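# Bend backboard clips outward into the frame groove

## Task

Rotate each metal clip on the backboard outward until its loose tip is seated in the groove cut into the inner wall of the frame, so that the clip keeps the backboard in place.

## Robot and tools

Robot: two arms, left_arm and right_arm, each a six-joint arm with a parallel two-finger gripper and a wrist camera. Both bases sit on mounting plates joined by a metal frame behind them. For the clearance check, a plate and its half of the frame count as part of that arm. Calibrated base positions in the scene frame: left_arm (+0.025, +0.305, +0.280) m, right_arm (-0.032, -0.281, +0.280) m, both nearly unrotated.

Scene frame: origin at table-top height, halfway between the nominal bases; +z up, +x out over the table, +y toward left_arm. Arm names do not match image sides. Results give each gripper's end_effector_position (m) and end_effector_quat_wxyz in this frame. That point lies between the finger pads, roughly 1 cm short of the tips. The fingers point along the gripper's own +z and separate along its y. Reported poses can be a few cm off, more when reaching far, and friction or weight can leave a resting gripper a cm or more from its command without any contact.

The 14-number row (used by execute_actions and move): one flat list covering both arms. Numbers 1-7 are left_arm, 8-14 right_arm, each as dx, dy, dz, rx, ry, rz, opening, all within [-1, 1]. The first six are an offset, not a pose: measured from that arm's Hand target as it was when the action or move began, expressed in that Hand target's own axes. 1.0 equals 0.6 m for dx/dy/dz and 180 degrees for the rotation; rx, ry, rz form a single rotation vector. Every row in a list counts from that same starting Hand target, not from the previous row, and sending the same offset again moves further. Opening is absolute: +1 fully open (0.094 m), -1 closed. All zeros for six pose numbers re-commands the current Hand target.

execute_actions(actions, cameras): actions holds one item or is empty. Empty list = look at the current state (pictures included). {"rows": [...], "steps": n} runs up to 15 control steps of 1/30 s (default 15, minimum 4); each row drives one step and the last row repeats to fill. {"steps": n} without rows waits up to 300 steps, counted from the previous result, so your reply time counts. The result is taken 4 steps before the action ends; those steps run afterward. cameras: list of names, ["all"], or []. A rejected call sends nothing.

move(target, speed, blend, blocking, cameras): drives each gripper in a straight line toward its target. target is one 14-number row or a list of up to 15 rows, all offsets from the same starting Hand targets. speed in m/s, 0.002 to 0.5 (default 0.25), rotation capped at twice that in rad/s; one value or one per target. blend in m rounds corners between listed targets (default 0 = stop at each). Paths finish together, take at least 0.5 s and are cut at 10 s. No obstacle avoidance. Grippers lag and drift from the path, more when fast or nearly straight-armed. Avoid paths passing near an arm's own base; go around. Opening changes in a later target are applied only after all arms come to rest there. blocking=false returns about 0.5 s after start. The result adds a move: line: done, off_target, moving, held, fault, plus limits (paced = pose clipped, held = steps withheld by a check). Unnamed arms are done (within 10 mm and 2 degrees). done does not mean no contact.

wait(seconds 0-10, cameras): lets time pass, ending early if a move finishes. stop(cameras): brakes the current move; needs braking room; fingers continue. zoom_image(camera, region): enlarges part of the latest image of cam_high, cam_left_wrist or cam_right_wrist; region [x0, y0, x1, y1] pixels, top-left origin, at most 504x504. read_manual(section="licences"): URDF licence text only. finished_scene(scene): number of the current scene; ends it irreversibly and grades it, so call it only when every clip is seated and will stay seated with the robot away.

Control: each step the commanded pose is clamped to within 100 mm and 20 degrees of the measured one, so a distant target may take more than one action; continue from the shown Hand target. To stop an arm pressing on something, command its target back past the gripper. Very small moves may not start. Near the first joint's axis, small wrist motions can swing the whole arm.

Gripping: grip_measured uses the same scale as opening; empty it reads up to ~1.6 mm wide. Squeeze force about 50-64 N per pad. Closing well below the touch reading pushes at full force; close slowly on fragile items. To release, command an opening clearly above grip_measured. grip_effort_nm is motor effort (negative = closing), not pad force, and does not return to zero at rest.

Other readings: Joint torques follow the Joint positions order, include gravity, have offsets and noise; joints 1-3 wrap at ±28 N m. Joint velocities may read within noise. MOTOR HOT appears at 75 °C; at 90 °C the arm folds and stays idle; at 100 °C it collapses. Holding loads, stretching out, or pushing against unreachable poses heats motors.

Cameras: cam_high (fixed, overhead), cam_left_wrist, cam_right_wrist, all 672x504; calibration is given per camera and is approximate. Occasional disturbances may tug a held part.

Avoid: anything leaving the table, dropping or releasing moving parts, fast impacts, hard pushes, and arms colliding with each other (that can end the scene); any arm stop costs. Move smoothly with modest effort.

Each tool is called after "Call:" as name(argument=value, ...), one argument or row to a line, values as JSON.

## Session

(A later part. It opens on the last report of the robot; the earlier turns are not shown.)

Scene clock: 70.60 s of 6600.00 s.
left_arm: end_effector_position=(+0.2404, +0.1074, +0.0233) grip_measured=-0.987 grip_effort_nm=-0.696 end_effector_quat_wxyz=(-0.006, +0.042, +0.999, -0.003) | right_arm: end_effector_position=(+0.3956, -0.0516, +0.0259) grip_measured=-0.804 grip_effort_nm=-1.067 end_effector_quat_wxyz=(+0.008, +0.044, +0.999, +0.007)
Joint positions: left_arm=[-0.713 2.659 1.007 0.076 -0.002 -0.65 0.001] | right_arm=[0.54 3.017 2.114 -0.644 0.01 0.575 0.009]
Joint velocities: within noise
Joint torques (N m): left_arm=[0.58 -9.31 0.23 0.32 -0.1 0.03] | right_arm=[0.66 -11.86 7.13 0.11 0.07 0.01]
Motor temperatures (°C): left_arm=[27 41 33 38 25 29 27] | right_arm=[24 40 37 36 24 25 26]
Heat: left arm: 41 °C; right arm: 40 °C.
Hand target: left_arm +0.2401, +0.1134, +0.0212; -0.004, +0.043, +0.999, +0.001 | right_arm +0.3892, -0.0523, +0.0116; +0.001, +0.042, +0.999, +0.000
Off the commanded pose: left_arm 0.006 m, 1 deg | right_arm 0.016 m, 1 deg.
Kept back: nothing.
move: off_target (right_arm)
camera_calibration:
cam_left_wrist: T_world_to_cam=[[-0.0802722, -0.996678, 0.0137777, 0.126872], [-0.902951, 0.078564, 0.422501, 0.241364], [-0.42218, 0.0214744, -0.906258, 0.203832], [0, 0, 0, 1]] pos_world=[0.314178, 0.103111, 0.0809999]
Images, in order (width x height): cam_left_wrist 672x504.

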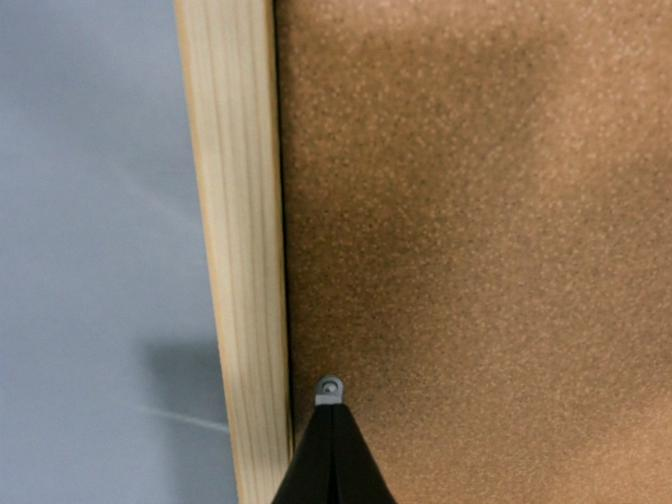

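Call:
move(
  target=[
    [0,0,-0.02,0,0,0,-1, 0,0,0,0,0,0,-0.85],
    [0.003,-0.05,-0.02,0,0,0,-1, 0,0,0,0,0,0,-0.85],
    [0.003,-0.05,0.015,0,0,0,-1, 0,0,0,0,0,0,-0.85],
  ],
  speed=0.05,
  cameras=["cam_left_wrist"],
)

Scene clock: 72.67 s of 6600.00 s.
left_arm: end_effector_position=(+0.2378, +0.0814, +0.0214) grip_measured=-0.987 grip_effort_nm=-0.696 end_effector_quat_wxyz=(-0.004, +0.044, +0.999, -0.004) | right_arm: end_effector_position=(+0.3955, -0.0515, +0.0259) grip_measured=-0.804 grip_effort_nm=-1.072 end_effector_quat_wxyz=(+0.008, +0.044, +0.999, +0.007)
Joint positions: left_arm=[-0.782 2.678 1.078 0.029 -0.002 -0.713 0.001] | right_arm=[0.54 3.017 2.114 -0.644 0.009 0.575 0.009]
Joint velocities: within noise
Joint torques (N m): left_arm=[-0.44 -7.27 2.22 0.32 -0.08 -0.11] | right_arm=[0.58 -11.74 7.16 0.15 0.05 0.03]
Motor temperatures (°C): left_arm=[27 41 32 38 25 29 27] | right_arm=[24 40 37 36 24 25 26]
Heat: left arm: 41 °C; right arm: 40 °C.
Hand target: left_arm +0.2357, +0.0837, +0.0123; -0.004, +0.043, +0.999, +0.001 | right_arm +0.3892, -0.0523, +0.0116; +0.001, +0.042, +0.999, +0.000
Off the commanded pose: left_arm 0.010 m, 1 deg | right_arm 0.016 m, 1 deg.
Kept back: nothing.
move: off_target (right_arm)
camera_calibration:
cam_left_wrist: T_world_to_cam=[[-0.0855917, -0.996201, 0.0160768, 0.101938], [-0.904234, 0.0844456, 0.418605, 0.24174], [-0.418372, 0.021292, -0.908026, 0.200787], [0, 0, 0, 1]] pos_world=[0.311318, 0.0768615, 0.0794868]
Images, in order (width x height): cam_left_wrist 672x504.

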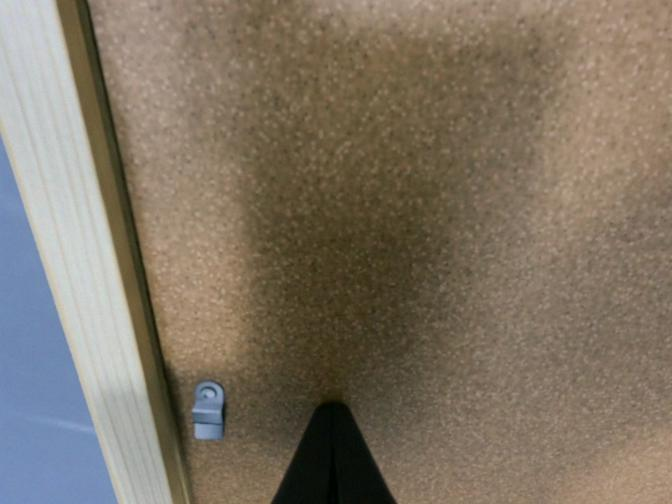

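Call:
move(
  target=[0,0,0.01,0,0,0,-1, 0,0,0,0,0,0,-0.85],
  speed=0.05,
  cameras=[],
)

Scene clock: 73.60 s of 6600.00 s.
left_arm: end_effector_position=(+0.2376, +0.0815, +0.0210) grip_measured=-0.987 grip_effort_nm=-0.696 end_effector_quat_wxyz=(-0.006, +0.044, +0.999, -0.002) | right_arm: end_effector_position=(+0.3955, -0.0515, +0.0259) grip_measured=-0.804 grip_effort_nm=-1.072 end_effector_quat_wxyz=(+0.008, +0.044, +0.999, +0.007)
Joint positions: left_arm=[-0.782 2.68 1.084 0.02 -0.002 -0.713 0.001] | right_arm=[0.54 3.017 2.114 -0.644 0.009 0.575 0.009]
Joint velocities: within noise
Joint torques (N m): left_arm=[-0.43 -5.7 2.56 0.49 -0.08 -0.11] | right_arm=[0.57 -11.78 7.01 0.14 0.04 0.01]
Motor temperatures (°C): left_arm=[27 41 32 38 25 29 27] | right_arm=[24 40 37 36 24 25 26]
Heat: left arm: 41 °C; right arm: 40 °C.
Hand target: left_arm +0.2356, +0.0838, +0.0062; -0.004, +0.043, +0.999, +0.001 | right_arm +0.3892, -0.0523, +0.0116; +0.001, +0.042, +0.999, +0.000
Off the commanded pose: left_arm 0.015 m, 0 deg | right_arm 0.016 m, 1 deg.
Kept back: nothing.
move: off_target (left_arm, right_arm)
No camera images: "cameras" was empty.

Call:
move(
  target=[
    [0,0,-0.0172,0,0,0,-1, 0,0,0,0,0,0,-0.85],
    [-0.004,0.035,-0.0172,0,0,0,-1, 0,0,0,0,0,0,-0.85],
  ],
  speed=0.04,
  cameras=["cam_left_wrist"],
)

Scene clock: 74.93 s of 6600.00 s.
left_arm: end_effector_position=(+0.2412, +0.0887, +0.0209) grip_measured=-0.987 grip_effort_nm=-0.696 end_effector_quat_wxyz=(-0.006, +0.044, +0.999, -0.021) | right_arm: end_effector_position=(+0.3955, -0.0515, +0.0259) grip_measured=-0.804 grip_effort_nm=-1.072 end_effector_quat_wxyz=(+0.008, +0.044, +0.999, +0.007)
Joint positions: left_arm=[-0.74 2.674 1.046 0.075 0.027 -0.672 0.001] | right_arm=[0.54 3.017 2.114 -0.644 0.009 0.575 0.009]
Joint velocities: within noise
Joint torques (N m): left_arm=[0.81 -8.99 0.13 0.24 -0.39 0] | right_arm=[0.54 -11.79 7.09 0.11 0.05 0.04]
Motor temperatures (°C): left_arm=[27 40 32 38 25 29 27] | right_arm=[24 40 37 36 24 25 27]
Heat: left arm: 40 °C; right arm: 40 °C.
Hand target: left_arm +0.2399, +0.1044, +0.0165; -0.004, +0.043, +0.999, +0.001 | right_arm +0.3892, -0.0523, +0.0116; +0.001, +0.042, +0.999, +0.000
Off the commanded pose: left_arm 0.016 m, 3 deg | right_arm 0.016 m, 1 deg.
Kept back: nothing.
move: off_target (left_arm, right_arm)
camera_calibration:
cam_left_wrist: T_world_to_cam=[[-0.0846168, -0.995155, 0.0500734, 0.108498], [-0.901446, 0.0978668, 0.421684, 0.242476], [-0.424541, -0.00945697, -0.905359, 0.205778], [0, 0, 0, 1]] pos_world=[0.315121, 0.0861883, 0.0786223]
Images, in order (width x height): cam_left_wrist 672x504.

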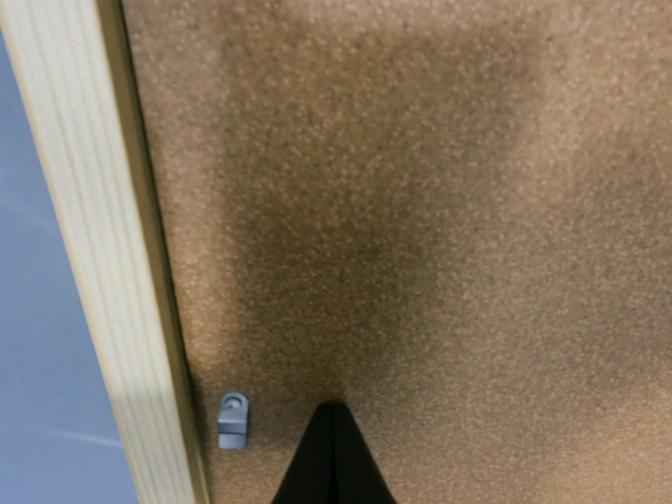

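Call:
move(
  target=[
    [0,0,-0.0045,0,0,0,-1, 0,0,0,0,0,0,-0.85],
  ],
  speed=0.04,
  cameras=[],
)

Scene clock: 75.87 s of 6600.00 s.
left_arm: end_effector_position=(+0.2412, +0.0887, +0.0211) grip_measured=-0.987 grip_effort_nm=-0.696 end_effector_quat_wxyz=(-0.005, +0.046, +0.999, -0.022) | right_arm: end_effector_position=(+0.3955, -0.0515, +0.0259) grip_measured=-0.804 grip_effort_nm=-1.072 end_effector_quat_wxyz=(+0.008, +0.044, +0.999, +0.007)
Joint positions: left_arm=[-0.74 2.673 1.042 0.082 0.027 -0.669 0.001] | right_arm=[0.54 3.017 2.114 -0.644 0.009 0.575 0.009]
Joint velocities: within noise
Joint torques (N m): left_arm=[0.84 -9.77 0.08 0.15 -0.39 0.02] | right_arm=[0.55 -11.6 7.06 0.14 0.04 -0.02]
Motor temperatures (°C): left_arm=[27 40 32 38 25 29 27] | right_arm=[24 40 37 36 24 25 27]
Heat: left arm: 40 °C; right arm: 40 °C.
Hand target: left_arm +0.2400, +0.1044, +0.0193; -0.004, +0.043, +0.999, +0.001 | right_arm +0.3892, -0.0523, +0.0116; +0.001, +0.042, +0.999, +0.000
Off the commanded pose: left_arm 0.016 m, 3 deg | right_arm 0.016 m, 1 deg.
Kept back: nothing.
move: off_target (left_arm, right_arm)
No camera images: "cameras" was empty.

Call:
move(
  target=[
    [0.002,-0.0157,-0.0078,0,0,0,-1, 0,0,0,0,0,0,-0.85],
  ],
  speed=0.04,
  cameras=[],
)

Scene clock: 76.80 s of 6600.00 s.
left_arm: end_effector_position=(+0.2406, +0.0892, +0.0212) grip_measured=-0.987 grip_effort_nm=-0.701 end_effector_quat_wxyz=(-0.001, +0.045, +0.999, -0.015) | right_arm: end_effector_position=(+0.3955, -0.0515, +0.0259) grip_measured=-0.804 grip_effort_nm=-1.072 end_effector_quat_wxyz=(+0.008, +0.044, +0.999, +0.007)
Joint positions: left_arm=[-0.75 2.672 1.041 0.079 0.011 -0.679 0.001] | right_arm=[0.54 3.017 2.114 -0.644 0.009 0.575 0.009]
Joint velocities: within noise
Joint torques (N m): left_arm=[-0.5 -10.93 0.91 -0.03 -0.21 -0.11] | right_arm=[0.51 -11.77 6.91 0.15 0.07 -0.01]
Motor temperatures (°C): left_arm=[27 41 32 38 25 29 27] | right_arm=[24 40 37 35 24 25 27]
Heat: left arm: 41 °C; right arm: 40 °C.
Hand target: left_arm +0.2379, +0.0952, +0.0239; -0.004, +0.043, +0.999, +0.001 | right_arm +0.3892, -0.0523, +0.0116; +0.001, +0.042, +0.999, +0.000
Off the commanded pose: left_arm 0.007 m, 2 deg | right_arm 0.016 m, 1 deg.
Kept back: nothing.
move: off_target (right_arm)
No camera images: "cameras" was empty.

Call:
move(
  target=[
    [0.0,0.0,-0.0035,0,0,0,-1, 0,0,0,0,0,0,-0.85],
    [-0.003,0.016,-0.0035,0,0,0,-1, 0,0,0,0,0,0,-0.85],
  ],
  speed=0.04,
  cameras=["cam_left_wrist"],
)

Scene clock: 77.80 s of 6600.00 s.
left_arm: end_effector_position=(+0.2383, +0.1007, +0.0214) grip_measured=-0.987 grip_effort_nm=-0.701 end_effector_quat_wxyz=(-0.008, +0.041, +0.999, -0.006) | right_arm: end_effector_position=(+0.3955, -0.0515, +0.0259) grip_measured=-0.804 grip_effort_nm=-1.072 end_effector_quat_wxyz=(+0.008, +0.044, +0.999, +0.007)
Joint positions: left_arm=[-0.73 2.668 1.024 0.07 0.005 -0.668 0.001] | right_arm=[0.54 3.017 2.114 -0.644 0.009 0.575 0.009]
Joint velocities: within noise
Joint torques (N m): left_arm=[0.27 -11.54 0.39 0.11 -0.16 0.02] | right_arm=[0.59 -11.74 7.05 0.15 0.07 0.04]
Motor temperatures (°C): left_arm=[27 41 32 38 25 29 27] | right_arm=[24 40 37 35 24 25 27]
Heat: left arm: 41 °C; right arm: 40 °C.
Hand target: left_arm +0.2406, +0.1045, +0.0260; -0.004, +0.043, +0.999, +0.001 | right_arm +0.3892, -0.0523, +0.0116; +0.001, +0.042, +0.999, +0.000
Off the commanded pose: left_arm 0.006 m, 1 deg | right_arm 0.016 m, 1 deg.
Kept back: nothing.
move: off_target (right_arm)
camera_calibration:
cam_left_wrist: T_world_to_cam=[[-0.0790353, -0.996691, 0.0189666, 0.119716], [-0.901545, 0.0795838, 0.425304, 0.240336], [-0.425406, 0.0165148, -0.904852, 0.202642], [0, 0, 0, 1]] pos_world=[0.312341, 0.0968468, 0.0788747]
Images, in order (width x height): cam_left_wrist 672x504.

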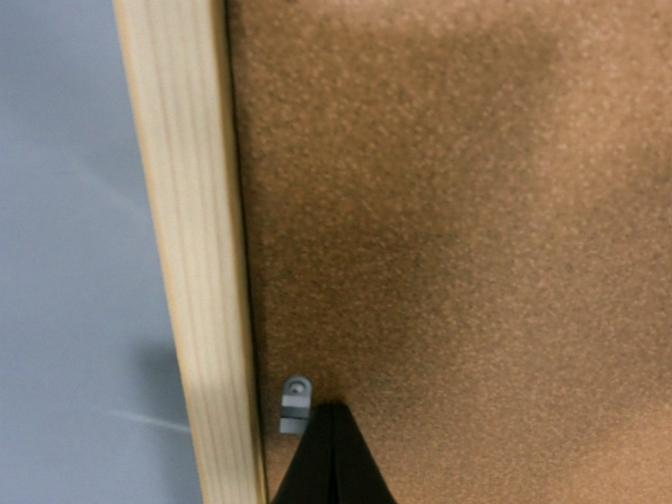

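Call:
move(
  target=[
    [0.0,0.02,-0.0,0,0,0,-1, 0,0,0,0,0,0,-0.85],
  ],
  speed=0.04,
  cameras=["cam_left_wrist"],
)

Scene clock: 78.77 s of 6600.00 s.
left_arm: end_effector_position=(+0.2401, +0.1107, +0.0213) grip_measured=-0.987 grip_effort_nm=-0.696 end_effector_quat_wxyz=(-0.006, +0.043, +0.999, -0.007) | right_arm: end_effector_position=(+0.3949, -0.0503, +0.0259) grip_measured=-0.804 grip_effort_nm=-1.062 end_effector_quat_wxyz=(+0.007, +0.045, +0.999, +0.008)
Joint positions: left_arm=[-0.701 2.664 0.996 0.096 0.005 -0.635 0.001] | right_arm=[0.543 3.017 2.114 -0.644 0.008 0.58 0.009]
Joint velocities: within noise
Joint torques (N m): left_arm=[0.54 -11.49 0.01 0.12 -0.16 0.02] | right_arm=[0.46 -11.89 7.02 0.13 0.09 -0.07]
Motor temperatures (°C): left_arm=[27 41 32 38 25 29 27] | right_arm=[24 40 37 35 24 25 27]
Heat: left arm: 41 °C; right arm: 40 °C.
Hand target: left_arm +0.2416, +0.1165, +0.0261; -0.004, +0.043, +0.999, +0.001 | right_arm +0.3892, -0.0523, +0.0116; +0.001, +0.042, +0.999, +0.000
Off the commanded pose: left_arm 0.008 m, 1 deg | right_arm 0.016 m, 1 deg.
Kept back: nothing.
move: off_target (right_arm)
camera_calibration:
cam_left_wrist: T_world_to_cam=[[-0.0824541, -0.996362, 0.0215456, 0.130476], [-0.902281, 0.0838138, 0.422924, 0.240898], [-0.423191, 0.0154316, -0.905909, 0.202814], [0, 0, 0, 1]] pos_world=[0.313945, 0.106681, 0.0790386]
Images, in order (width x height): cam_left_wrist 672x504.

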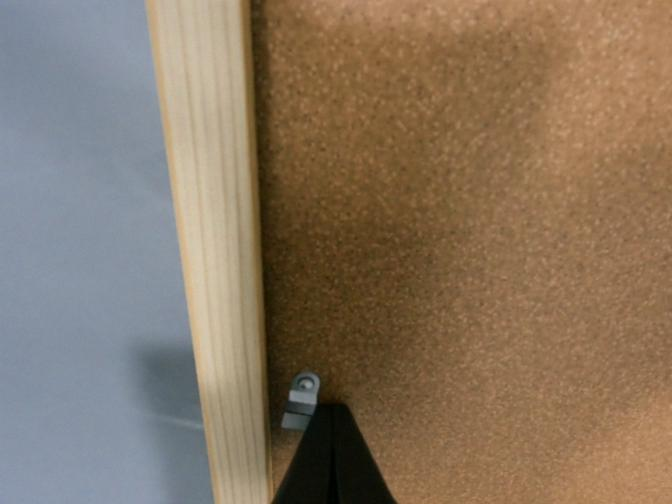

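Call:
move(
  target=[
    [0,-0.01,0,0,0,0,-1, 0,0,0,0,0,0,-0.2],
    [0,-0.01,-0.08,0,0,0,-1, 0,0,-0.15,0,0,0,-0.2],
    [0,-0.01,-0.08,0,0,0,-1, 0.131,-0.429,-0.333,0,0,0,-0.2],
  ],
  speed=0.25,
  cameras=["cam_left_wrist"],
)

Scene clock: 83.03 s of 6600.00 s.
left_arm: end_effector_position=(+0.2433, +0.1087, +0.0704) grip_measured=-0.987 grip_effort_nm=-0.701 end_effector_quat_wxyz=(-0.005, +0.043, +0.999, -0.005) | right_arm: end_effector_position=(+0.2957, -0.3037, +0.2091) grip_measured=-0.202 grip_effort_nm=0.056 end_effector_quat_wxyz=(+0.005, +0.048, +0.999, -0.001)
Joint positions: left_arm=[-0.705 2.472 0.931 -0.03 0 -0.638 0.001] | right_arm=[-0.014 2.044 1.051 -0.557 0.011 0.028 0.038]
Joint velocities: within noise
Joint torques (N m): left_arm=[-0.64 -10.86 1.03 0.1 -0.11 -0.1] | right_arm=[0.18 -10.92 3.43 0.07 0 -0.04]
Motor temperatures (°C): left_arm=[27 41 32 37 25 29 27] | right_arm=[24 41 37 35 24 25 26]
Heat: left arm: 41 °C; right arm: 41 °C.
Hand target: left_arm +0.2415, +0.1103, +0.0740; -0.004, +0.043, +0.999, +0.001 | right_arm +0.2889, -0.3021, +0.2113; +0.000, +0.042, +0.999, +0.000
Off the commanded pose: left_arm 0.004 m, 1 deg | right_arm 0.007 m, 1 deg.
Kept back: nothing.
move: done
camera_calibration:
cam_left_wrist: T_world_to_cam=[[-0.0832889, -0.996376, 0.0172642, 0.128196], [-0.903708, 0.082821, 0.420063, 0.223894], [-0.41997, 0.0193848, -0.907331, 0.247485], [0, 0, 0, 1]] pos_world=[0.316948, 0.104391, 0.128288]
Images, in order (width x height): cam_left_wrist 672x504.

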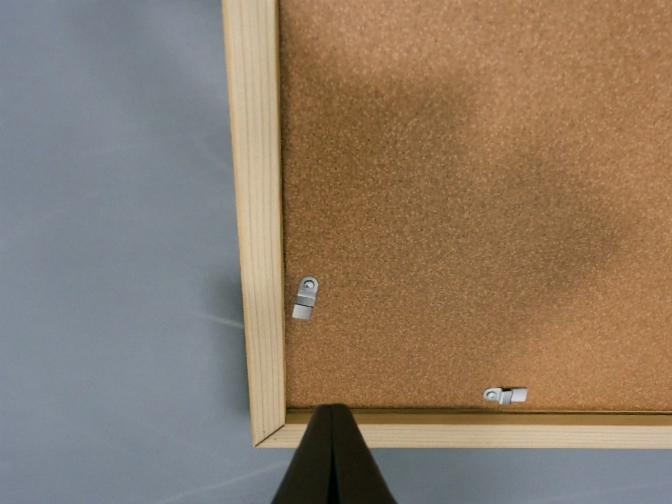

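Call:
move(
  target=[
    [0.0037,0.024,0,0,0,0.0072,-0.106, 0,0,0,0,0,0,-0.2],
    [0.0037,0.024,0.0617,0,0,0.0072,-0.106, 0,0,0,0,0,0,-0.2],
  ],
  speed=0.1,
  cameras=["cam_left_wrist"],
)

Scene clock: 84.80 s of 6600.00 s.
left_arm: end_effector_position=(+0.2365, +0.1251, +0.0402) grip_measured=-0.109 grip_effort_nm=0.154 end_effector_quat_wxyz=(-0.010, +0.052, +0.999, +0.000) | right_arm: end_effector_position=(+0.2957, -0.3037, +0.2091) grip_measured=-0.202 grip_effort_nm=0.056 end_effector_quat_wxyz=(+0.005, +0.046, +0.999, -0.001)
Joint positions: left_arm=[-0.676 2.583 0.924 0.072 -0.003 -0.593 0.042] | right_arm=[-0.014 2.044 1.051 -0.557 0.011 0.025 0.038]
Joint velocities: within noise
Joint torques (N m): left_arm=[0.1 -8.2 1.66 0.29 -0.09 0.03] | right_arm=[0.14 -10.84 3.29 0.03 -0.03 -0.09]
Motor temperatures (°C): left_arm=[27 41 32 37 25 29 27] | right_arm=[23 41 37 35 24 25 26]
Heat: left arm: 41 °C; right arm: 41 °C.
Hand target: left_arm +0.2403, +0.1250, +0.0371; -0.004, +0.054, +0.999, +0.001 | right_arm +0.2889, -0.3021, +0.2113; +0.000, +0.042, +0.999, +0.000
Off the commanded pose: left_arm 0.005 m, 1 deg | right_arm 0.007 m, 1 deg.
Kept back: nothing.
move: done
camera_calibration:
cam_left_wrist: T_world_to_cam=[[-0.100482, -0.994913, 0.00718179, 0.14886], [-0.897964, 0.0937944, 0.429957, 0.225922], [-0.428443, 0.036754, -0.902821, 0.216629], [0, 0, 0, 1]] pos_world=[0.310641, 0.118951, 0.0973711]
Images, in order (width x height): cam_left_wrist 672x504.

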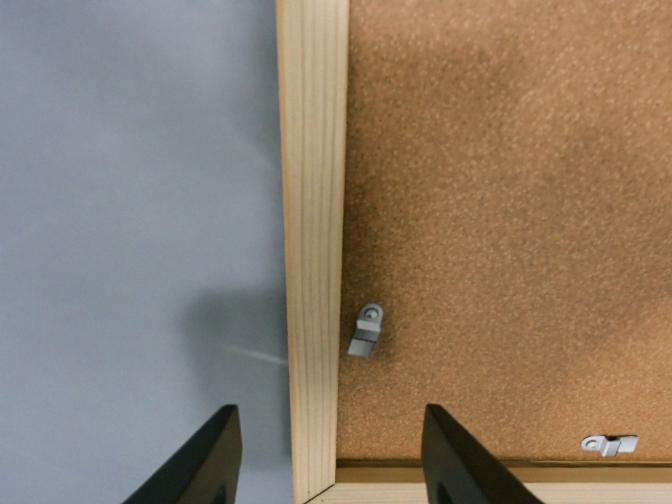

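Call:
move(
  target=[
    [-0.0091,0.0,0.02,0,0,0,-0.106, 0,0,0,0,0,0,-0.2],
  ],
  speed=0.05,
  cameras=["cam_left_wrist"],
)

Scene clock: 85.73 s of 6600.00 s.
left_arm: end_effector_position=(+0.2420, +0.1236, +0.0293) grip_measured=-0.109 grip_effort_nm=0.154 end_effector_quat_wxyz=(-0.009, +0.053, +0.999, +0.000) | right_arm: end_effector_position=(+0.2957, -0.3037, +0.2091) grip_measured=-0.202 grip_effort_nm=0.051 end_effector_quat_wxyz=(+0.005, +0.046, +0.999, -0.001)
Joint positions: left_arm=[-0.668 2.63 0.964 0.081 -0.003 -0.582 0.042] | right_arm=[-0.014 2.044 1.051 -0.557 0.011 0.025 0.038]
Joint velocities: within noise
Joint torques (N m): left_arm=[0.28 -8.06 1.74 0.32 -0.09 0.02] | right_arm=[0.34 -10.77 3.44 0.07 0.03 -0.08]
Motor temperatures (°C): left_arm=[27 41 32 37 25 29 27] | right_arm=[23 41 37 35 24 25 26]
Heat: left arm: 41 °C; right arm: 41 °C.
Hand target: left_arm +0.2455, +0.1245, +0.0250; -0.004, +0.054, +0.999, +0.001 | right_arm +0.2889, -0.3021, +0.2113; +0.000, +0.042, +0.999, +0.000
Off the commanded pose: left_arm 0.006 m, 1 deg | right_arm 0.007 m, 1 deg.
Kept back: nothing.
move: done
camera_calibration:
cam_left_wrist: T_world_to_cam=[[-0.101981, -0.994749, 0.0085766, 0.148235], [-0.898536, 0.0958101, 0.428315, 0.235664], [-0.426888, 0.0359736, -0.903589, 0.208914], [0, 0, 0, 1]] pos_world=[0.316052, 0.117362, 0.0865622]
Images, in order (width x height): cam_left_wrist 672x504.

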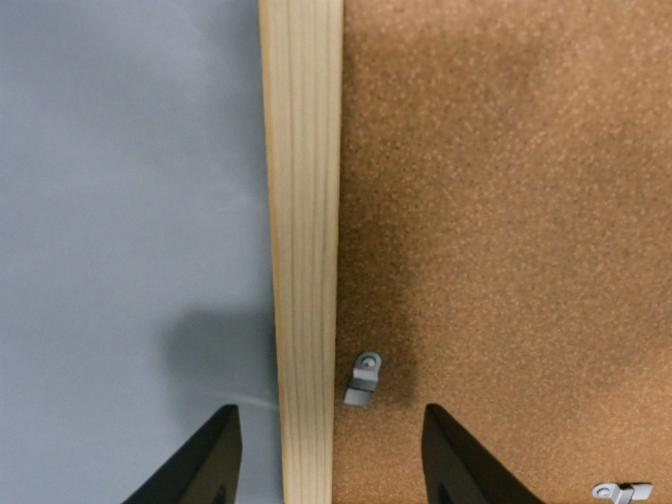

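Call:
move(
  target=[
    [0.001,0.0,0.0125,0,0,0,-0.106, 0,0,0,0,0,0,-0.2],
  ],
  speed=0.05,
  cameras=["cam_left_wrist"],
)

Scene clock: 86.67 s of 6600.00 s.
left_arm: end_effector_position=(+0.2416, +0.1238, +0.0219) grip_measured=-0.109 grip_effort_nm=0.159 end_effector_quat_wxyz=(-0.009, +0.053, +0.999, +0.000) | right_arm: end_effector_position=(+0.2957, -0.3037, +0.2091) grip_measured=-0.202 grip_effort_nm=0.056 end_effector_quat_wxyz=(+0.005, +0.046, +0.999, -0.001)
Joint positions: left_arm=[-0.668 2.659 0.978 0.097 -0.003 -0.582 0.042] | right_arm=[-0.014 2.044 1.051 -0.557 0.011 0.025 0.038]
Joint velocities: within noise
Joint torques (N m): left_arm=[0.2 -8.09 1.61 0.3 -0.09 0.01] | right_arm=[0.2 -10.69 3.47 0.01 0.01 -0.09]
Motor temperatures (°C): left_arm=[27 40 32 37 25 29 26] | right_arm=[23 41 37 35 24 25 26]
Heat: left arm: 40 °C; right arm: 41 °C.
Hand target: left_arm +0.2450, +0.1245, +0.0176; -0.004, +0.054, +0.999, +0.001 | right_arm +0.2889, -0.3021, +0.2113; +0.000, +0.042, +0.999, +0.000
Off the commanded pose: left_arm 0.006 m, 1 deg | right_arm 0.007 m, 1 deg.
Kept back: nothing.
move: done
camera_calibration:
cam_left_wrist: T_world_to_cam=[[-0.102742, -0.994673, 0.00837975, 0.148617], [-0.898336, 0.0964024, 0.428602, 0.238335], [-0.427126, 0.0365078, -0.903455, 0.202077], [0, 0, 0, 1]] pos_world=[0.315687, 0.117472, 0.0791715]
Images, in order (width x height): cam_left_wrist 672x504.

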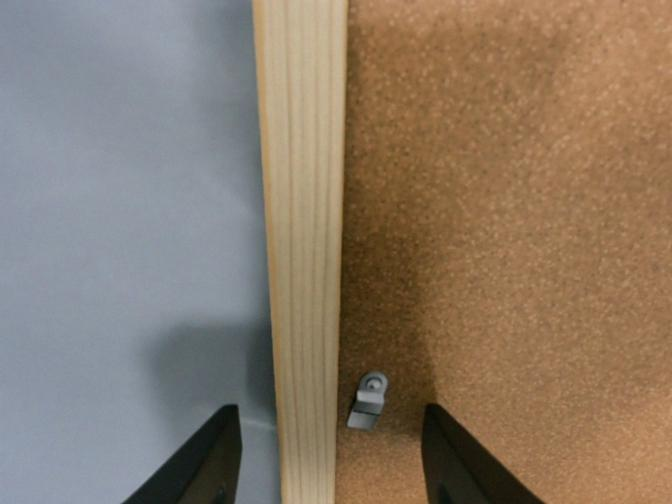

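Call:
move(
  target=[
    [0.0,0.0,0.0,0,0,0,-0.5, 0,0,0,0,0,0,-0.2],
  ],
  speed=0.05,
  cameras=["cam_left_wrist"],
)

Scene clock: 87.60 s of 6600.00 s.
left_arm: end_effector_position=(+0.2419, +0.1235, +0.0219) grip_measured=-0.497 grip_effort_nm=-0.115 end_effector_quat_wxyz=(-0.009, +0.053, +0.999, -0.001) | right_arm: end_effector_position=(+0.2957, -0.3037, +0.2091) grip_measured=-0.202 grip_effort_nm=0.056 end_effector_quat_wxyz=(+0.005, +0.046, +0.999, -0.001)
Joint positions: left_arm=[-0.668 2.659 0.978 0.098 -0.003 -0.582 0.024] | right_arm=[-0.014 2.044 1.051 -0.557 0.011 0.025 0.038]
Joint velocities: within noise
Joint torques (N m): left_arm=[0.2 -8.09 1.65 0.3 -0.09 0.01] | right_arm=[0.46 -10.55 3.45 0.06 -0.01 -0.09]
Motor temperatures (°C): left_arm=[27 40 32 37 25 29 26] | right_arm=[23 41 36 35 24 25 26]
Heat: left arm: 40 °C; right arm: 41 °C.
Hand target: left_arm +0.2450, +0.1245, +0.0176; -0.004, +0.054, +0.999, +0.001 | right_arm +0.2889, -0.3021, +0.2113; +0.000, +0.042, +0.999, +0.000
Off the commanded pose: left_arm 0.005 m, 1 deg | right_arm 0.007 m, 1 deg.
Kept back: nothing.
move: done
camera_calibration:
cam_left_wrist: T_world_to_cam=[[-0.102732, -0.994666, 0.0092219, 0.148386], [-0.898842, 0.0967981, 0.427449, 0.238723], [-0.426062, 0.0356237, -0.903992, 0.20207], [0, 0, 0, 1]] pos_world=[0.315912, 0.117288, 0.0792592]
Images, in order (width x height): cam_left_wrist 672x504.

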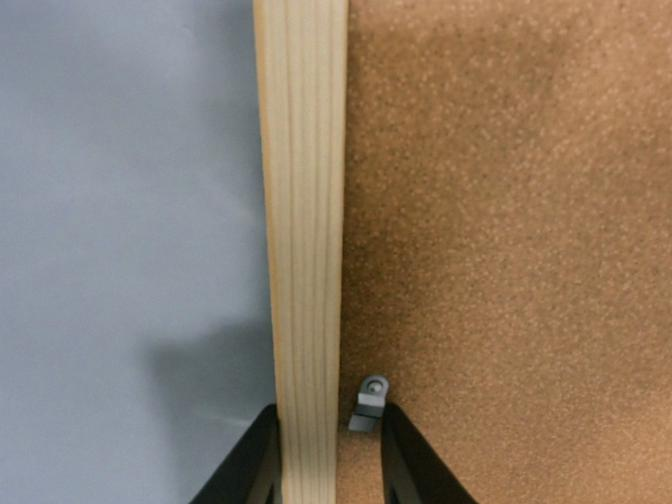

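Call:
move(
  target=[
    [0.0,0.0,0.0,0,0,0,-0.65, 0,0,0,0,0,0,-0.2],
  ],
  speed=0.05,
  cameras=["cam_left_wrist"],
)

Call:
move(
  target=[
    [0.0,0.0,0.0,0,0,0,-0.8, 0,0,0,0,0,0,-0.2],
  ],
  speed=0.05,
  cameras=["cam_left_wrist"],
)

Call:
zoom_image(
  camera="cam_left_wrist",
  region=[260, 340, 440, 475],
)

Scene clock: 88.53 s of 6600.00 s.
left_arm: end_effector_position=(+0.2422, +0.1243, +0.0219) grip_measured=-0.647 grip_effort_nm=-0.115 end_effector_quat_wxyz=(-0.008, +0.053, +0.999, +0.001) | right_arm: end_effector_position=(+0.2957, -0.3037, +0.2091) grip_measured=-0.202 grip_effort_nm=0.061 end_effector_quat_wxyz=(+0.005, +0.046, +0.999, -0.001)
Joint positions: left_arm=[-0.667 2.659 0.978 0.097 -0.006 -0.581 0.017] | right_arm=[-0.014 2.044 1.051 -0.557 0.011 0.025 0.038]
Joint velocities: within noise
Joint torques (N m): left_arm=[0.17 -8.06 1.65 0.31 -0.05 0.01] | right_arm=[0.2 -10.71 3.4 0.05 0 -0.08]
Motor temperatures (°C): left_arm=[27 40 32 37 25 29 26] | right_arm=[23 41 36 35 24 25 26]
Heat: left arm: 40 °C; right arm: 41 °C.
Hand target: left_arm +0.2449, +0.1245, +0.0176; -0.004, +0.054, +0.999, +0.001 | right_arm +0.2889, -0.3021, +0.2113; +0.000, +0.042, +0.999, +0.000
Off the commanded pose: left_arm 0.005 m, 0 deg | right_arm 0.007 m, 1 deg.
Kept back: nothing.
move: done
camera_calibration:
cam_left_wrist: T_world_to_cam=[[-0.102811, -0.994686, 0.00541288, 0.149305], [-0.89949, 0.0952916, 0.426424, 0.239266], [-0.424674, 0.038972, -0.904507, 0.201416], [0, 0, 0, 1]] pos_world=[0.316104, 0.117862, 0.0793457]
Images, in order (width x height): cam_left_wrist 672x504.

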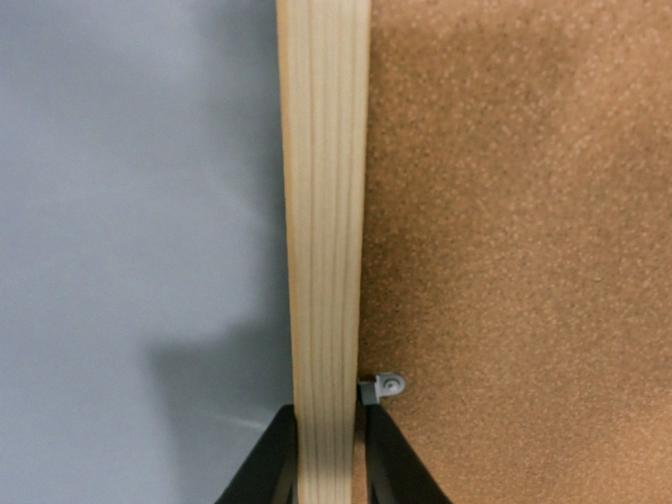

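Scene clock: 89.23 s of 6600.00 s.
left_arm: end_effector_position=(+0.2423, +0.1248, +0.0219) grip_measured=-0.786 grip_effort_nm=-0.999 end_effector_quat_wxyz=(-0.008, +0.053, +0.999, +0.002) | right_arm: end_effector_position=(+0.2957, -0.3037, +0.2091) grip_measured=-0.202 grip_effort_nm=0.056 end_effector_quat_wxyz=(+0.005, +0.046, +0.999, -0.001)
Joint positions: left_arm=[-0.667 2.659 0.978 0.097 -0.008 -0.581 0.01] | right_arm=[-0.014 2.044 1.051 -0.557 0.011 0.025 0.038]
Joint velocities: within noise
Joint torques (N m): left_arm=[0.16 -8.06 1.62 0.32 -0.03 0.01] | right_arm=[0.35 -10.86 3.48 0.06 0 -0.06]
Motor temperatures (°C): left_arm=[27 40 32 37 25 29 26] | right_arm=[23 41 36 35 24 25 26]
Heat: left arm: 40 °C; right arm: 41 °C.
Hand target: left_arm +0.2450, +0.1245, +0.0176; -0.004, +0.054, +0.999, +0.001 | right_arm +0.2889, -0.3021, +0.2113; +0.000, +0.042, +0.999, +0.000
Off the commanded pose: left_arm 0.005 m, 0 deg | right_arm 0.007 m, 1 deg.
Kept back: nothing.
move: done
camera_calibration:
cam_left_wrist: T_world_to_cam=[[-0.102472, -0.99473, 0.0033983, 0.149752], [-0.899785, 0.0941468, 0.426055, 0.239567], [-0.42413, 0.040601, -0.904691, 0.201124], [0, 0, 0, 1]] pos_world=[0.316207, 0.118242, 0.0793778]
Images, in order (width x height): cam_left_wrist 672x504.

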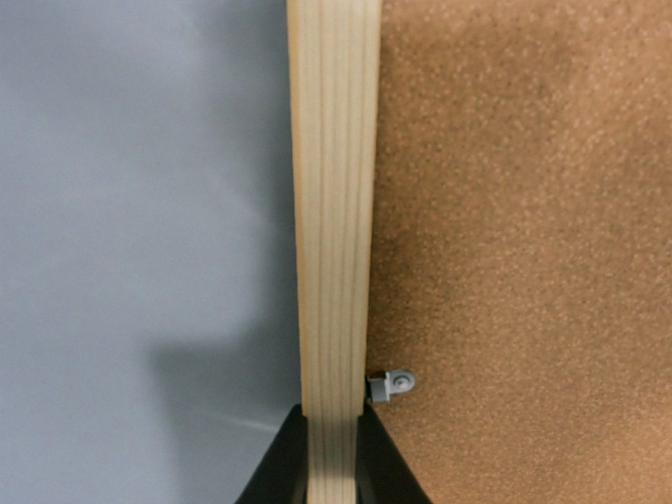

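Scaled by 2.800 from the camera's 672x504 image, which has a finer 960x720 frame.

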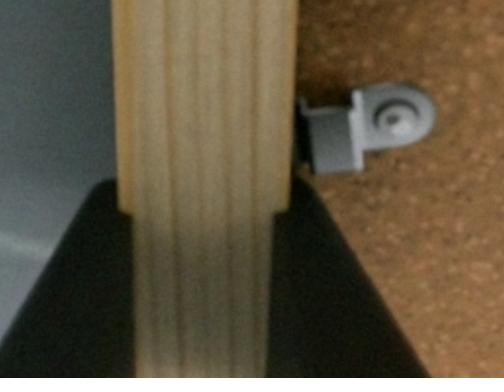

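Call:
move(
  target=[
    [0.0,0.0,0.0,0,0,0,-0.106, 0,0,0,0,0,0,-0.2],
    [0,0,-0.06,0,0,0,-0.106, 0,0,0,0,0,0,-0.2],
    [-0.1817,0,-0.06,0,0,0,-0.106, 0,0,0,0,0,0,-0.2],
  ],
  speed=[0.1,0.1,0.2],
  cameras=["cam_left_wrist"],
)

Scene clock: 91.83 s of 6600.00 s.
left_arm: end_effector_position=(+0.3547, +0.1116, +0.0568) grip_measured=-0.109 grip_effort_nm=0.159 end_effector_quat_wxyz=(+0.002, +0.050, +0.999, -0.004) | right_arm: end_effector_position=(+0.2957, -0.3037, +0.2091) grip_measured=-0.202 grip_effort_nm=0.051 end_effector_quat_wxyz=(+0.005, +0.046, +0.999, -0.001)
Joint positions: left_arm=[-0.508 2.647 1.371 -0.285 -0.008 -0.428 0.042] | right_arm=[-0.014 2.044 1.051 -0.557 0.011 0.025 0.038]
Joint velocities: within noise
Joint torques (N m): left_arm=[-0.21 -10.28 4.18 0.11 -0.04 0.02] | right_arm=[0.06 -10.93 3.47 0.04 0 -0.08]
Motor temperatures (°C): left_arm=[27 40 32 37 25 29 26] | right_arm=[23 41 36 35 24 25 26]
Heat: left arm: 40 °C; right arm: 41 °C.
Hand target: left_arm +0.3535, +0.1128, +0.0525; -0.004, +0.054, +0.999, +0.001 | right_arm +0.2889, -0.3021, +0.2113; +0.000, +0.042, +0.999, +0.000
Off the commanded pose: left_arm 0.004 m, 1 deg | right_arm 0.007 m, 1 deg.
Kept back: nothing.
move: done
camera_calibration:
cam_left_wrist: T_world_to_cam=[[-0.0966416, -0.995207, 0.0149808, 0.145378], [-0.907947, 0.0943147, 0.408335, 0.330953], [-0.40779, 0.0258603, -0.912709, 0.277223], [0, 0, 0, 1]] pos_world=[0.427586, 0.106298, 0.115707]
Images, in order (width x height): cam_left_wrist 672x504.

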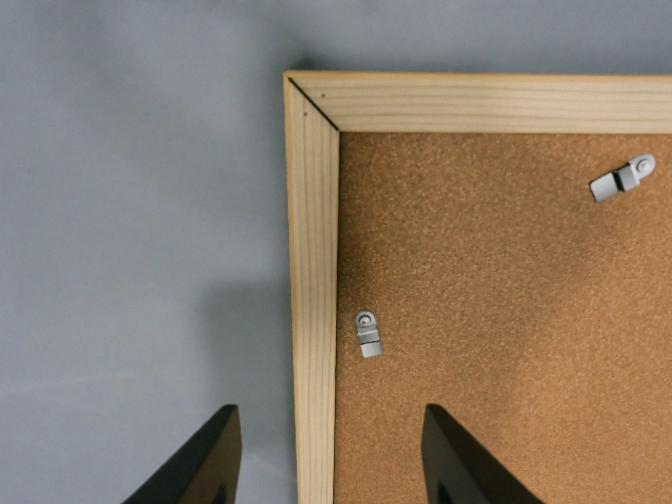

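Call:
move(
  target=[
    [0.0115,-0.003,0.04,0,0,0,-0.106, 0,0,0,0,0,0,-0.2],
  ],
  speed=0.1,
  cameras=["cam_left_wrist"],
)

Scene clock: 93.37 s of 6600.00 s.
left_arm: end_effector_position=(+0.3429, +0.1155, +0.0326) grip_measured=-0.109 grip_effort_nm=0.154 end_effector_quat_wxyz=(-0.010, +0.053, +0.999, +0.002) | right_arm: end_effector_position=(+0.2957, -0.3037, +0.2091) grip_measured=-0.202 grip_effort_nm=0.051 end_effector_quat_wxyz=(+0.005, +0.046, +0.999, -0.001)
Joint positions: left_arm=[-0.514 2.718 1.381 -0.251 -0.008 -0.428 0.042] | right_arm=[-0.014 2.044 1.051 -0.557 0.011 0.025 0.038]
Joint velocities: within noise
Joint torques (N m): left_arm=[-0.61 -10.36 3.78 0.29 -0.04 -0.08] | right_arm=[0.34 -10.8 3.28 0.04 0 -0.1]
Motor temperatures (°C): left_arm=[27 40 32 37 25 29 26] | right_arm=[23 41 36 35 24 25 26]
Heat: left arm: 40 °C; right arm: 41 °C.
Hand target: left_arm +0.3463, +0.1118, +0.0287; -0.004, +0.054, +0.999, +0.001 | right_arm +0.2889, -0.3021, +0.2113; +0.000, +0.042, +0.999, +0.000
Off the commanded pose: left_arm 0.006 m, 1 deg | right_arm 0.007 m, 1 deg.
Kept back: nothing.
move: done
camera_calibration:
cam_left_wrist: T_world_to_cam=[[-0.10324, -0.99465, 0.00356825, 0.15104], [-0.897385, 0.0946906, 0.430968, 0.325327], [-0.429, 0.0412911, -0.90236, 0.255398], [0, 0, 0, 1]] pos_world=[0.417103, 0.108881, 0.0897169]
Images, in order (width x height): cam_left_wrist 672x504.

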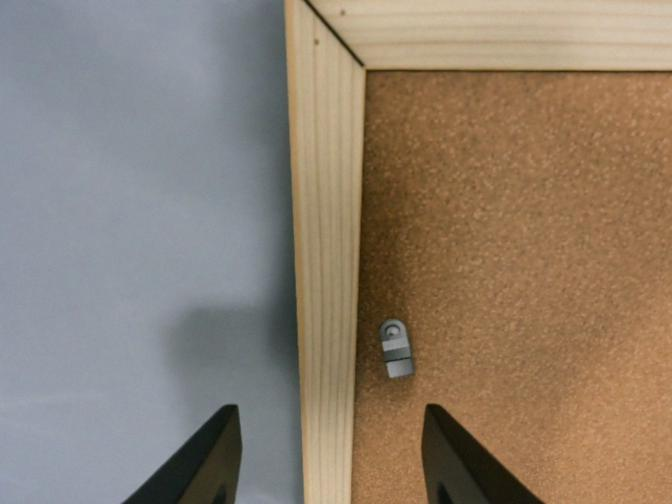

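Call:
move(
  target=[
    [-0.0113,-0.0085,0.0117,0,0,0,-0.106, 0,0,0,0,0,0,-0.2],
  ],
  speed=0.05,
  cameras=[],
)

Scene clock: 94.30 s of 6600.00 s.
left_arm: end_effector_position=(+0.3539, +0.1072, +0.0265) grip_measured=-0.109 grip_effort_nm=0.159 end_effector_quat_wxyz=(-0.001, +0.054, +0.999, -0.003) | right_arm: end_effector_position=(+0.2957, -0.3037, +0.2091) grip_measured=-0.202 grip_effort_nm=0.056 end_effector_quat_wxyz=(+0.005, +0.046, +0.999, -0.001)
Joint positions: left_arm=[-0.518 2.753 1.437 -0.25 -0.008 -0.429 0.042] | right_arm=[-0.014 2.044 1.051 -0.557 0.011 0.025 0.038]
Joint velocities: within noise
Joint torques (N m): left_arm=[-0.68 -10.32 4.07 0.14 -0.04 -0.1] | right_arm=[0.23 -10.65 3.36 0.01 0.02 -0.09]
Motor temperatures (°C): left_arm=[27 40 32 37 25 29 26] | right_arm=[23 41 36 35 24 25 26]
Heat: left arm: 40 °C; right arm: 41 °C.
Hand target: left_arm +0.3525, +0.1060, +0.0215; -0.004, +0.054, +0.999, +0.001 | right_arm +0.2889, -0.3021, +0.2113; +0.000, +0.042, +0.999, +0.000
Off the commanded pose: left_arm 0.005 m, 1 deg | right_arm 0.007 m, 1 deg.
Kept back: nothing.
move: done
No camera images: "cameras" was empty.

Call:
move(
  target=[
    [0.0133,0.006,0.003,0,0,0,-0.106, 0,0,0,0,0,0,-0.2],
  ],
  speed=0.05,
  cameras=[],
)

Scene clock: 95.30 s of 6600.00 s.
left_arm: end_effector_position=(+0.3498, +0.1096, +0.0246) grip_measured=-0.109 grip_effort_nm=0.159 end_effector_quat_wxyz=(-0.003, +0.054, +0.999, -0.002) | right_arm: end_effector_position=(+0.2957, -0.3037, +0.2091) grip_measured=-0.202 grip_effort_nm=0.056 end_effector_quat_wxyz=(+0.005, +0.046, +0.999, -0.001)
Joint positions: left_arm=[-0.518 2.753 1.42 -0.238 -0.008 -0.429 0.042] | right_arm=[-0.014 2.044 1.051 -0.557 0.011 0.025 0.038]
Joint velocities: within noise
Joint torques (N m): left_arm=[-0.66 -11.04 1.96 0.32 -0.04 -0.11] | right_arm=[0.36 -10.8 3.29 0.02 0.01 -0.07]
Motor temperatures (°C): left_arm=[27 40 32 37 25 29 26] | right_arm=[23 41 36 35 24 25 26]
Heat: left arm: 40 °C; right arm: 41 °C.
Hand target: left_arm +0.3449, +0.1105, +0.0198; -0.004, +0.054, +0.999, +0.001 | right_arm +0.2889, -0.3021, +0.2113; +0.000, +0.042, +0.999, +0.000
Off the commanded pose: left_arm 0.007 m, 0 deg | right_arm 0.007 m, 1 deg.
Kept back: nothing.
move: done
No camera images: "cameras" was empty.

Call:
move(
  target=[
    [0.0035,0.001,0.0025,0,0,0,-0.106, 0,0,0,0,0,0,-0.2],
  ],
  speed=0.05,
  cameras=["cam_left_wrist"],
)

Scene clock: 96.23 s of 6600.00 s.
left_arm: end_effector_position=(+0.3488, +0.1102, +0.0237) grip_measured=-0.109 grip_effort_nm=0.154 end_effector_quat_wxyz=(-0.002, +0.054, +0.999, -0.002) | right_arm: end_effector_position=(+0.2957, -0.3037, +0.2091) grip_measured=-0.202 grip_effort_nm=0.061 end_effector_quat_wxyz=(+0.005, +0.046, +0.999, -0.001)
Joint positions: left_arm=[-0.518 2.753 1.412 -0.227 -0.008 -0.43 0.042] | right_arm=[-0.014 2.044 1.051 -0.557 0.011 0.025 0.038]
Joint velocities: within noise
Joint torques (N m): left_arm=[-0.75 -10.86 1.91 0.32 -0.04 -0.11] | right_arm=[0.29 -10.78 3.44 0.03 0.02 -0.06]
Motor temperatures (°C): left_arm=[27 40 32 37 25 29 26] | right_arm=[23 41 36 35 24 25 26]
Heat: left arm: 40 °C; right arm: 41 °C.
Hand target: left_arm +0.3429, +0.1113, +0.0183; -0.004, +0.054, +0.999, +0.001 | right_arm +0.2889, -0.3021, +0.2113; +0.000, +0.042, +0.999, +0.000
Off the commanded pose: left_arm 0.008 m, 0 deg | right_arm 0.007 m, 1 deg.
Kept back: nothing.
move: done
camera_calibration:
cam_left_wrist: T_world_to_cam=[[-0.104245, -0.994481, 0.011871, 0.146566], [-0.904528, 0.099765, 0.41458, 0.337263], [-0.413477, 0.0324805, -0.909935, 0.245743], [0, 0, 0, 1]] pos_world=[0.421952, 0.104128, 0.0820473]
Images, in order (width x height): cam_left_wrist 672x504.

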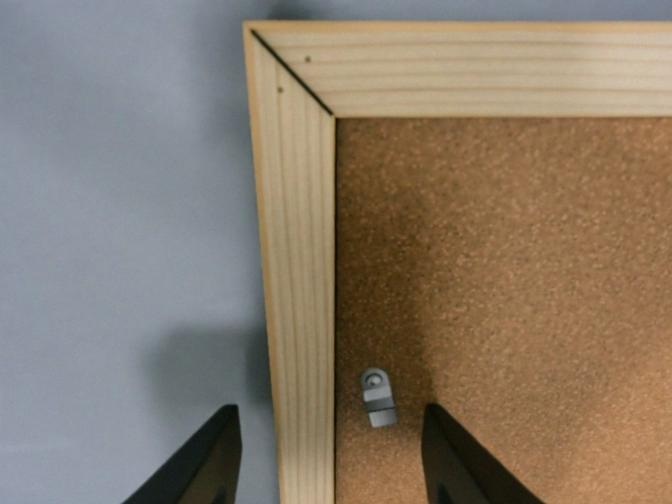

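Call:
move(
  target=[
    [0.0,0.0,0.006,0,0,0,-0.106, 0,0,0,0,0,0,-0.2],
  ],
  speed=0.05,
  cameras=[],
)

Scene clock: 97.17 s of 6600.00 s.
left_arm: end_effector_position=(+0.3495, +0.1098, +0.0227) grip_measured=-0.109 grip_effort_nm=0.159 end_effector_quat_wxyz=(+0.001, +0.054, +0.999, -0.003) | right_arm: end_effector_position=(+0.2957, -0.3037, +0.2091) grip_measured=-0.202 grip_effort_nm=0.056 end_effector_quat_wxyz=(+0.005, +0.046, +0.999, -0.001)
Joint positions: left_arm=[-0.518 2.756 1.412 -0.22 -0.008 -0.43 0.042] | right_arm=[-0.014 2.044 1.051 -0.557 0.011 0.025 0.038]
Joint velocities: within noise
Joint torques (N m): left_arm=[-0.73 -10.07 2.33 0.32 -0.04 -0.11] | right_arm=[0.21 -10.93 3.44 0.04 -0.01 -0.07]
Motor temperatures (°C): left_arm=[27 40 32 37 25 29 26] | right_arm=[23 41 36 35 24 25 26]
Heat: left arm: 40 °C; right arm: 41 °C.
Hand target: left_arm +0.3429, +0.1113, +0.0148; -0.004, +0.054, +0.999, +0.001 | right_arm +0.2889, -0.3021, +0.2113; +0.000, +0.042, +0.999, +0.000
Off the commanded pose: left_arm 0.010 m, 1 deg | right_arm 0.007 m, 1 deg.
Kept back: nothing.
move: done
No camera images: "cameras" was empty.

Call:
move(
  target=[
    [0.005,0.0,0.0,0,0,0,-0.5, 0,0,0,0,0,0,-0.2],
  ],
  speed=0.05,
  cameras=["cam_left_wrist"],
)

Scene clock: 98.10 s of 6600.00 s.
left_arm: end_effector_position=(+0.3491, +0.1102, +0.0224) grip_measured=-0.496 grip_effort_nm=-0.178 end_effector_quat_wxyz=(+0.001, +0.054, +0.999, -0.002) | right_arm: end_effector_position=(+0.2957, -0.3037, +0.2091) grip_measured=-0.202 grip_effort_nm=0.056 end_effector_quat_wxyz=(+0.005, +0.046, +0.999, -0.001)
Joint positions: left_arm=[-0.518 2.756 1.41 -0.217 -0.01 -0.431 0.024] | right_arm=[-0.014 2.044 1.051 -0.557 0.011 0.025 0.038]
Joint velocities: within noise
Joint torques (N m): left_arm=[-0.95 -10.47 1.5 0.38 -0.01 -0.12] | right_arm=[0.27 -10.81 3.36 0.04 -0.01 -0.1]
Motor temperatures (°C): left_arm=[27 40 32 37 25 29 26] | right_arm=[23 41 36 34 24 25 26]
Heat: left arm: 40 °C; right arm: 41 °C.
Hand target: left_arm +0.3400, +0.1115, +0.0148; -0.004, +0.054, +0.999, +0.001 | right_arm +0.2889, -0.3021, +0.2113; +0.000, +0.042, +0.999, +0.000
Off the commanded pose: left_arm 0.012 m, 1 deg | right_arm 0.007 m, 1 deg.
Kept back: nothing.
move: off_target (left_arm)
camera_calibration:
cam_left_wrist: T_world_to_cam=[[-0.104241, -0.994483, 0.0117236, 0.146556], [-0.90664, 0.0998654, 0.409916, 0.338871], [-0.408826, 0.0321009, -0.912048, 0.243232], [0, 0, 0, 1]] pos_world=[0.421951, 0.104098, 0.0812123]
Images, in order (width x height): cam_left_wrist 672x504.

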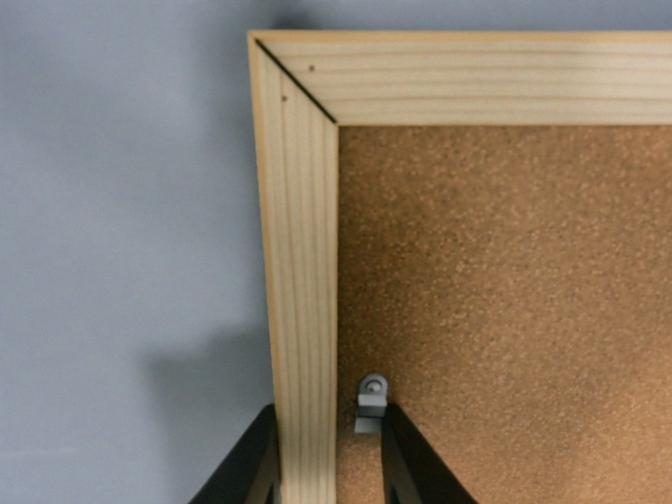

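Clip E is engaged between the finger and the rail; continuing to close.

Call:
move(
  target=[
    [0,0.0,0.0,0,0,0,-0.65, 0,0,0,0,0,0,-0.2],
  ],
  speed=0.05,
  cameras=["cam_left_wrist"],
)

Call:
move(
  target=[
    [0,0.0,0.0,0,0,0,-0.8, 0,0,0,0,0,0,-0.2],
  ],
  speed=0.05,
  cameras=["cam_left_wrist"],
)

Call:
zoom_image(
  camera="cam_left_wrist",
  region=[260, 340, 440, 475],
)

Scene clock: 99.07 s of 6600.00 s.
left_arm: end_effector_position=(+0.3493, +0.1123, +0.0223) grip_measured=-0.646 grip_effort_nm=-0.208 end_effector_quat_wxyz=(+0.002, +0.053, +0.999, +0.003) | right_arm: end_effector_position=(+0.2957, -0.3037, +0.2091) grip_measured=-0.202 grip_effort_nm=0.056 end_effector_quat_wxyz=(+0.005, +0.046, +0.999, -0.001)
Joint positions: left_arm=[-0.518 2.756 1.408 -0.218 -0.021 -0.432 0.017] | right_arm=[-0.014 2.044 1.051 -0.557 0.011 0.025 0.038]
Joint velocities: within noise
Joint torques (N m): left_arm=[-0.99 -10.45 1.59 0.4 0.09 -0.11] | right_arm=[0.21 -10.78 3.38 0.05 -0.03 -0.1]
Motor temperatures (°C): left_arm=[27 40 32 37 25 29 26] | right_arm=[23 41 36 34 24 25 26]
Heat: left arm: 40 °C; right arm: 41 °C.
Hand target: left_arm +0.3400, +0.1115, +0.0148; -0.004, +0.054, +0.999, +0.001 | right_arm +0.2889, -0.3021, +0.2113; +0.000, +0.042, +0.999, +0.000
Off the commanded pose: left_arm 0.012 m, 1 deg | right_arm 0.007 m, 1 deg.
Kept back: nothing.
move: off_target (left_arm)
camera_calibration:
cam_left_wrist: T_world_to_cam=[[-0.103126, -0.994667, 0.00141674, 0.148598], [-0.908105, 0.0947321, 0.407886, 0.340065], [-0.405845, 0.040777, -0.913032, 0.241107], [0, 0, 0, 1]] pos_world=[0.421991, 0.105759, 0.0812196]
Images, in order (width x height): cam_left_wrist 672x504.

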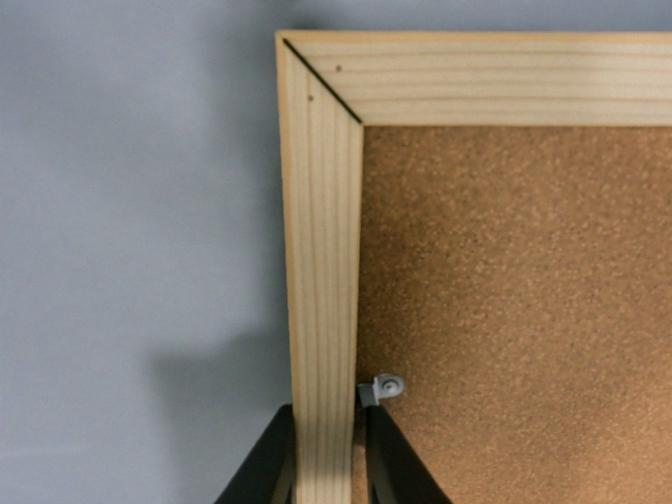

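Scene clock: 99.77 s of 6600.00 s.
left_arm: end_effector_position=(+0.3494, +0.1134, +0.0223) grip_measured=-0.780 grip_effort_nm=-0.999 end_effector_quat_wxyz=(+0.003, +0.053, +0.999, +0.006) | right_arm: end_effector_position=(+0.2957, -0.3037, +0.2091) grip_measured=-0.202 grip_effort_nm=0.051 end_effector_quat_wxyz=(+0.005, +0.046, +0.999, -0.001)
Joint positions: left_arm=[-0.518 2.756 1.408 -0.22 -0.026 -0.432 0.01] | right_arm=[-0.014 2.044 1.051 -0.557 0.011 0.025 0.038]
Joint velocities: within noise
Joint torques (N m): left_arm=[-0.96 -10.44 1.61 0.4 0.15 -0.12] | right_arm=[0.18 -10.67 3.45 0.03 -0.01 -0.05]
Motor temperatures (°C): left_arm=[27 40 32 37 25 29 26] | right_arm=[23 41 36 34 24 25 26]
Heat: left arm: 40 °C; right arm: 41 °C.
Hand target: left_arm +0.3399, +0.1115, +0.0148; -0.004, +0.054, +0.999, +0.001 | right_arm +0.2889, -0.3021, +0.2113; +0.000, +0.042, +0.999, +0.000
Off the commanded pose: left_arm 0.012 m, 1 deg | right_arm 0.007 m, 1 deg.
Kept back: nothing.
move: off_target (left_arm)
camera_calibration:
cam_left_wrist: T_world_to_cam=[[-0.103145, -0.994656, -0.00457636, 0.149861], [-0.908631, 0.0923504, 0.407261, 0.340528], [-0.404662, 0.0461652, -0.9133, 0.240099], [0, 0, 0, 1]] pos_world=[0.42203, 0.106528, 0.0812842]
Images, in order (width x height): cam_left_wrist 672x504.

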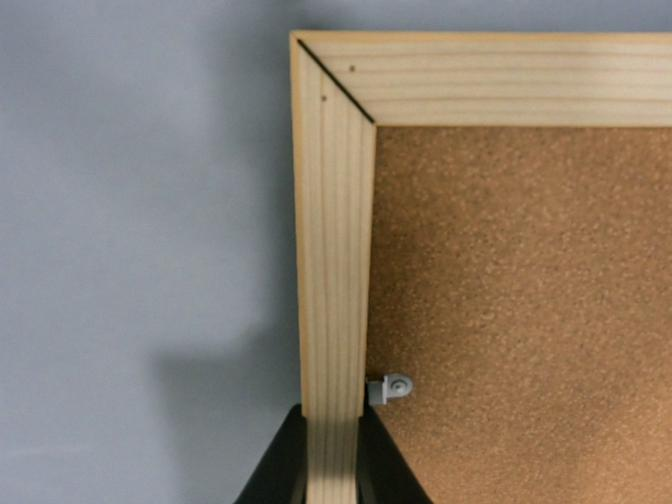

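Scaled by 2.800 from the camera's 672x504 image, which has a finer 960x720 frame.

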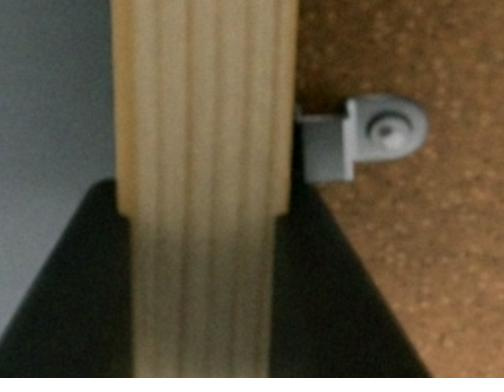

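Call:
move(
  target=[
    [0.0,0.0,0.0,0,0,0,-0.106, 0,0,0,0,0,0,-0.2],
    [-0.0133,0,-0.065,0,0,0,-0.106, 0,0,0,0,0,0,-0.2],
    [-0.0133,-0.2567,-0.065,0,0,0,-0.106, 0,0,0,0,0,0,-0.2],
  ],
  speed=[0.1,0.1,0.2],
  cameras=["cam_left_wrist"],
)

Scene clock: 102.73 s of 6600.00 s.
left_arm: end_effector_position=(+0.3307, -0.0434, +0.0577) grip_measured=-0.109 grip_effort_nm=0.154 end_effector_quat_wxyz=(+0.000, +0.059, +0.998, -0.002) | right_arm: end_effector_position=(+0.2957, -0.3037, +0.2091) grip_measured=-0.202 grip_effort_nm=0.051 end_effector_quat_wxyz=(+0.005, +0.046, +0.999, -0.001)
Joint positions: left_arm=[-0.829 2.858 1.897 -0.607 -0.01 -0.73 0.042] | right_arm=[-0.014 2.044 1.051 -0.557 0.011 0.025 0.038]
Joint velocities: within noise
Joint torques (N m): left_arm=[0.02 -12.19 6.12 0.05 0.01 -0.1] | right_arm=[0.27 -10.82 3.47 0.05 0 -0.05]
Motor temperatures (°C): left_arm=[27 41 32 37 25 29 26] | right_arm=[23 41 36 34 24 25 26]
Heat: left arm: 41 °C; right arm: 41 °C.
Hand target: left_arm +0.3315, -0.0424, +0.0535; -0.004, +0.054, +0.999, +0.001 | right_arm +0.2889, -0.3021, +0.2113; +0.000, +0.042, +0.999, +0.000
Off the commanded pose: left_arm 0.004 m, 1 deg | right_arm 0.007 m, 1 deg.
Kept back: nothing.
move: done
camera_calibration:
cam_left_wrist: T_world_to_cam=[[-0.11525, -0.993262, 0.0121881, -0.00482892], [-0.90469, 0.110023, 0.411621, 0.322813], [-0.410188, 0.0364127, -0.911274, 0.27338], [0, 0, 0, 1]] pos_world=[0.403626, -0.0502678, 0.116306]
Images, in order (width x height): cam_left_wrist 672x504.

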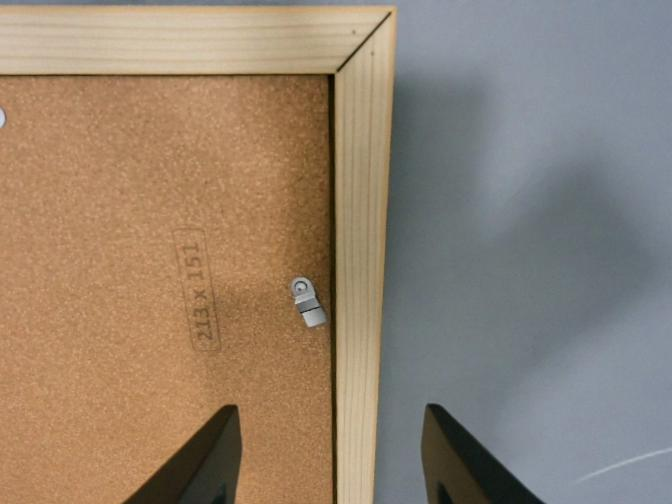

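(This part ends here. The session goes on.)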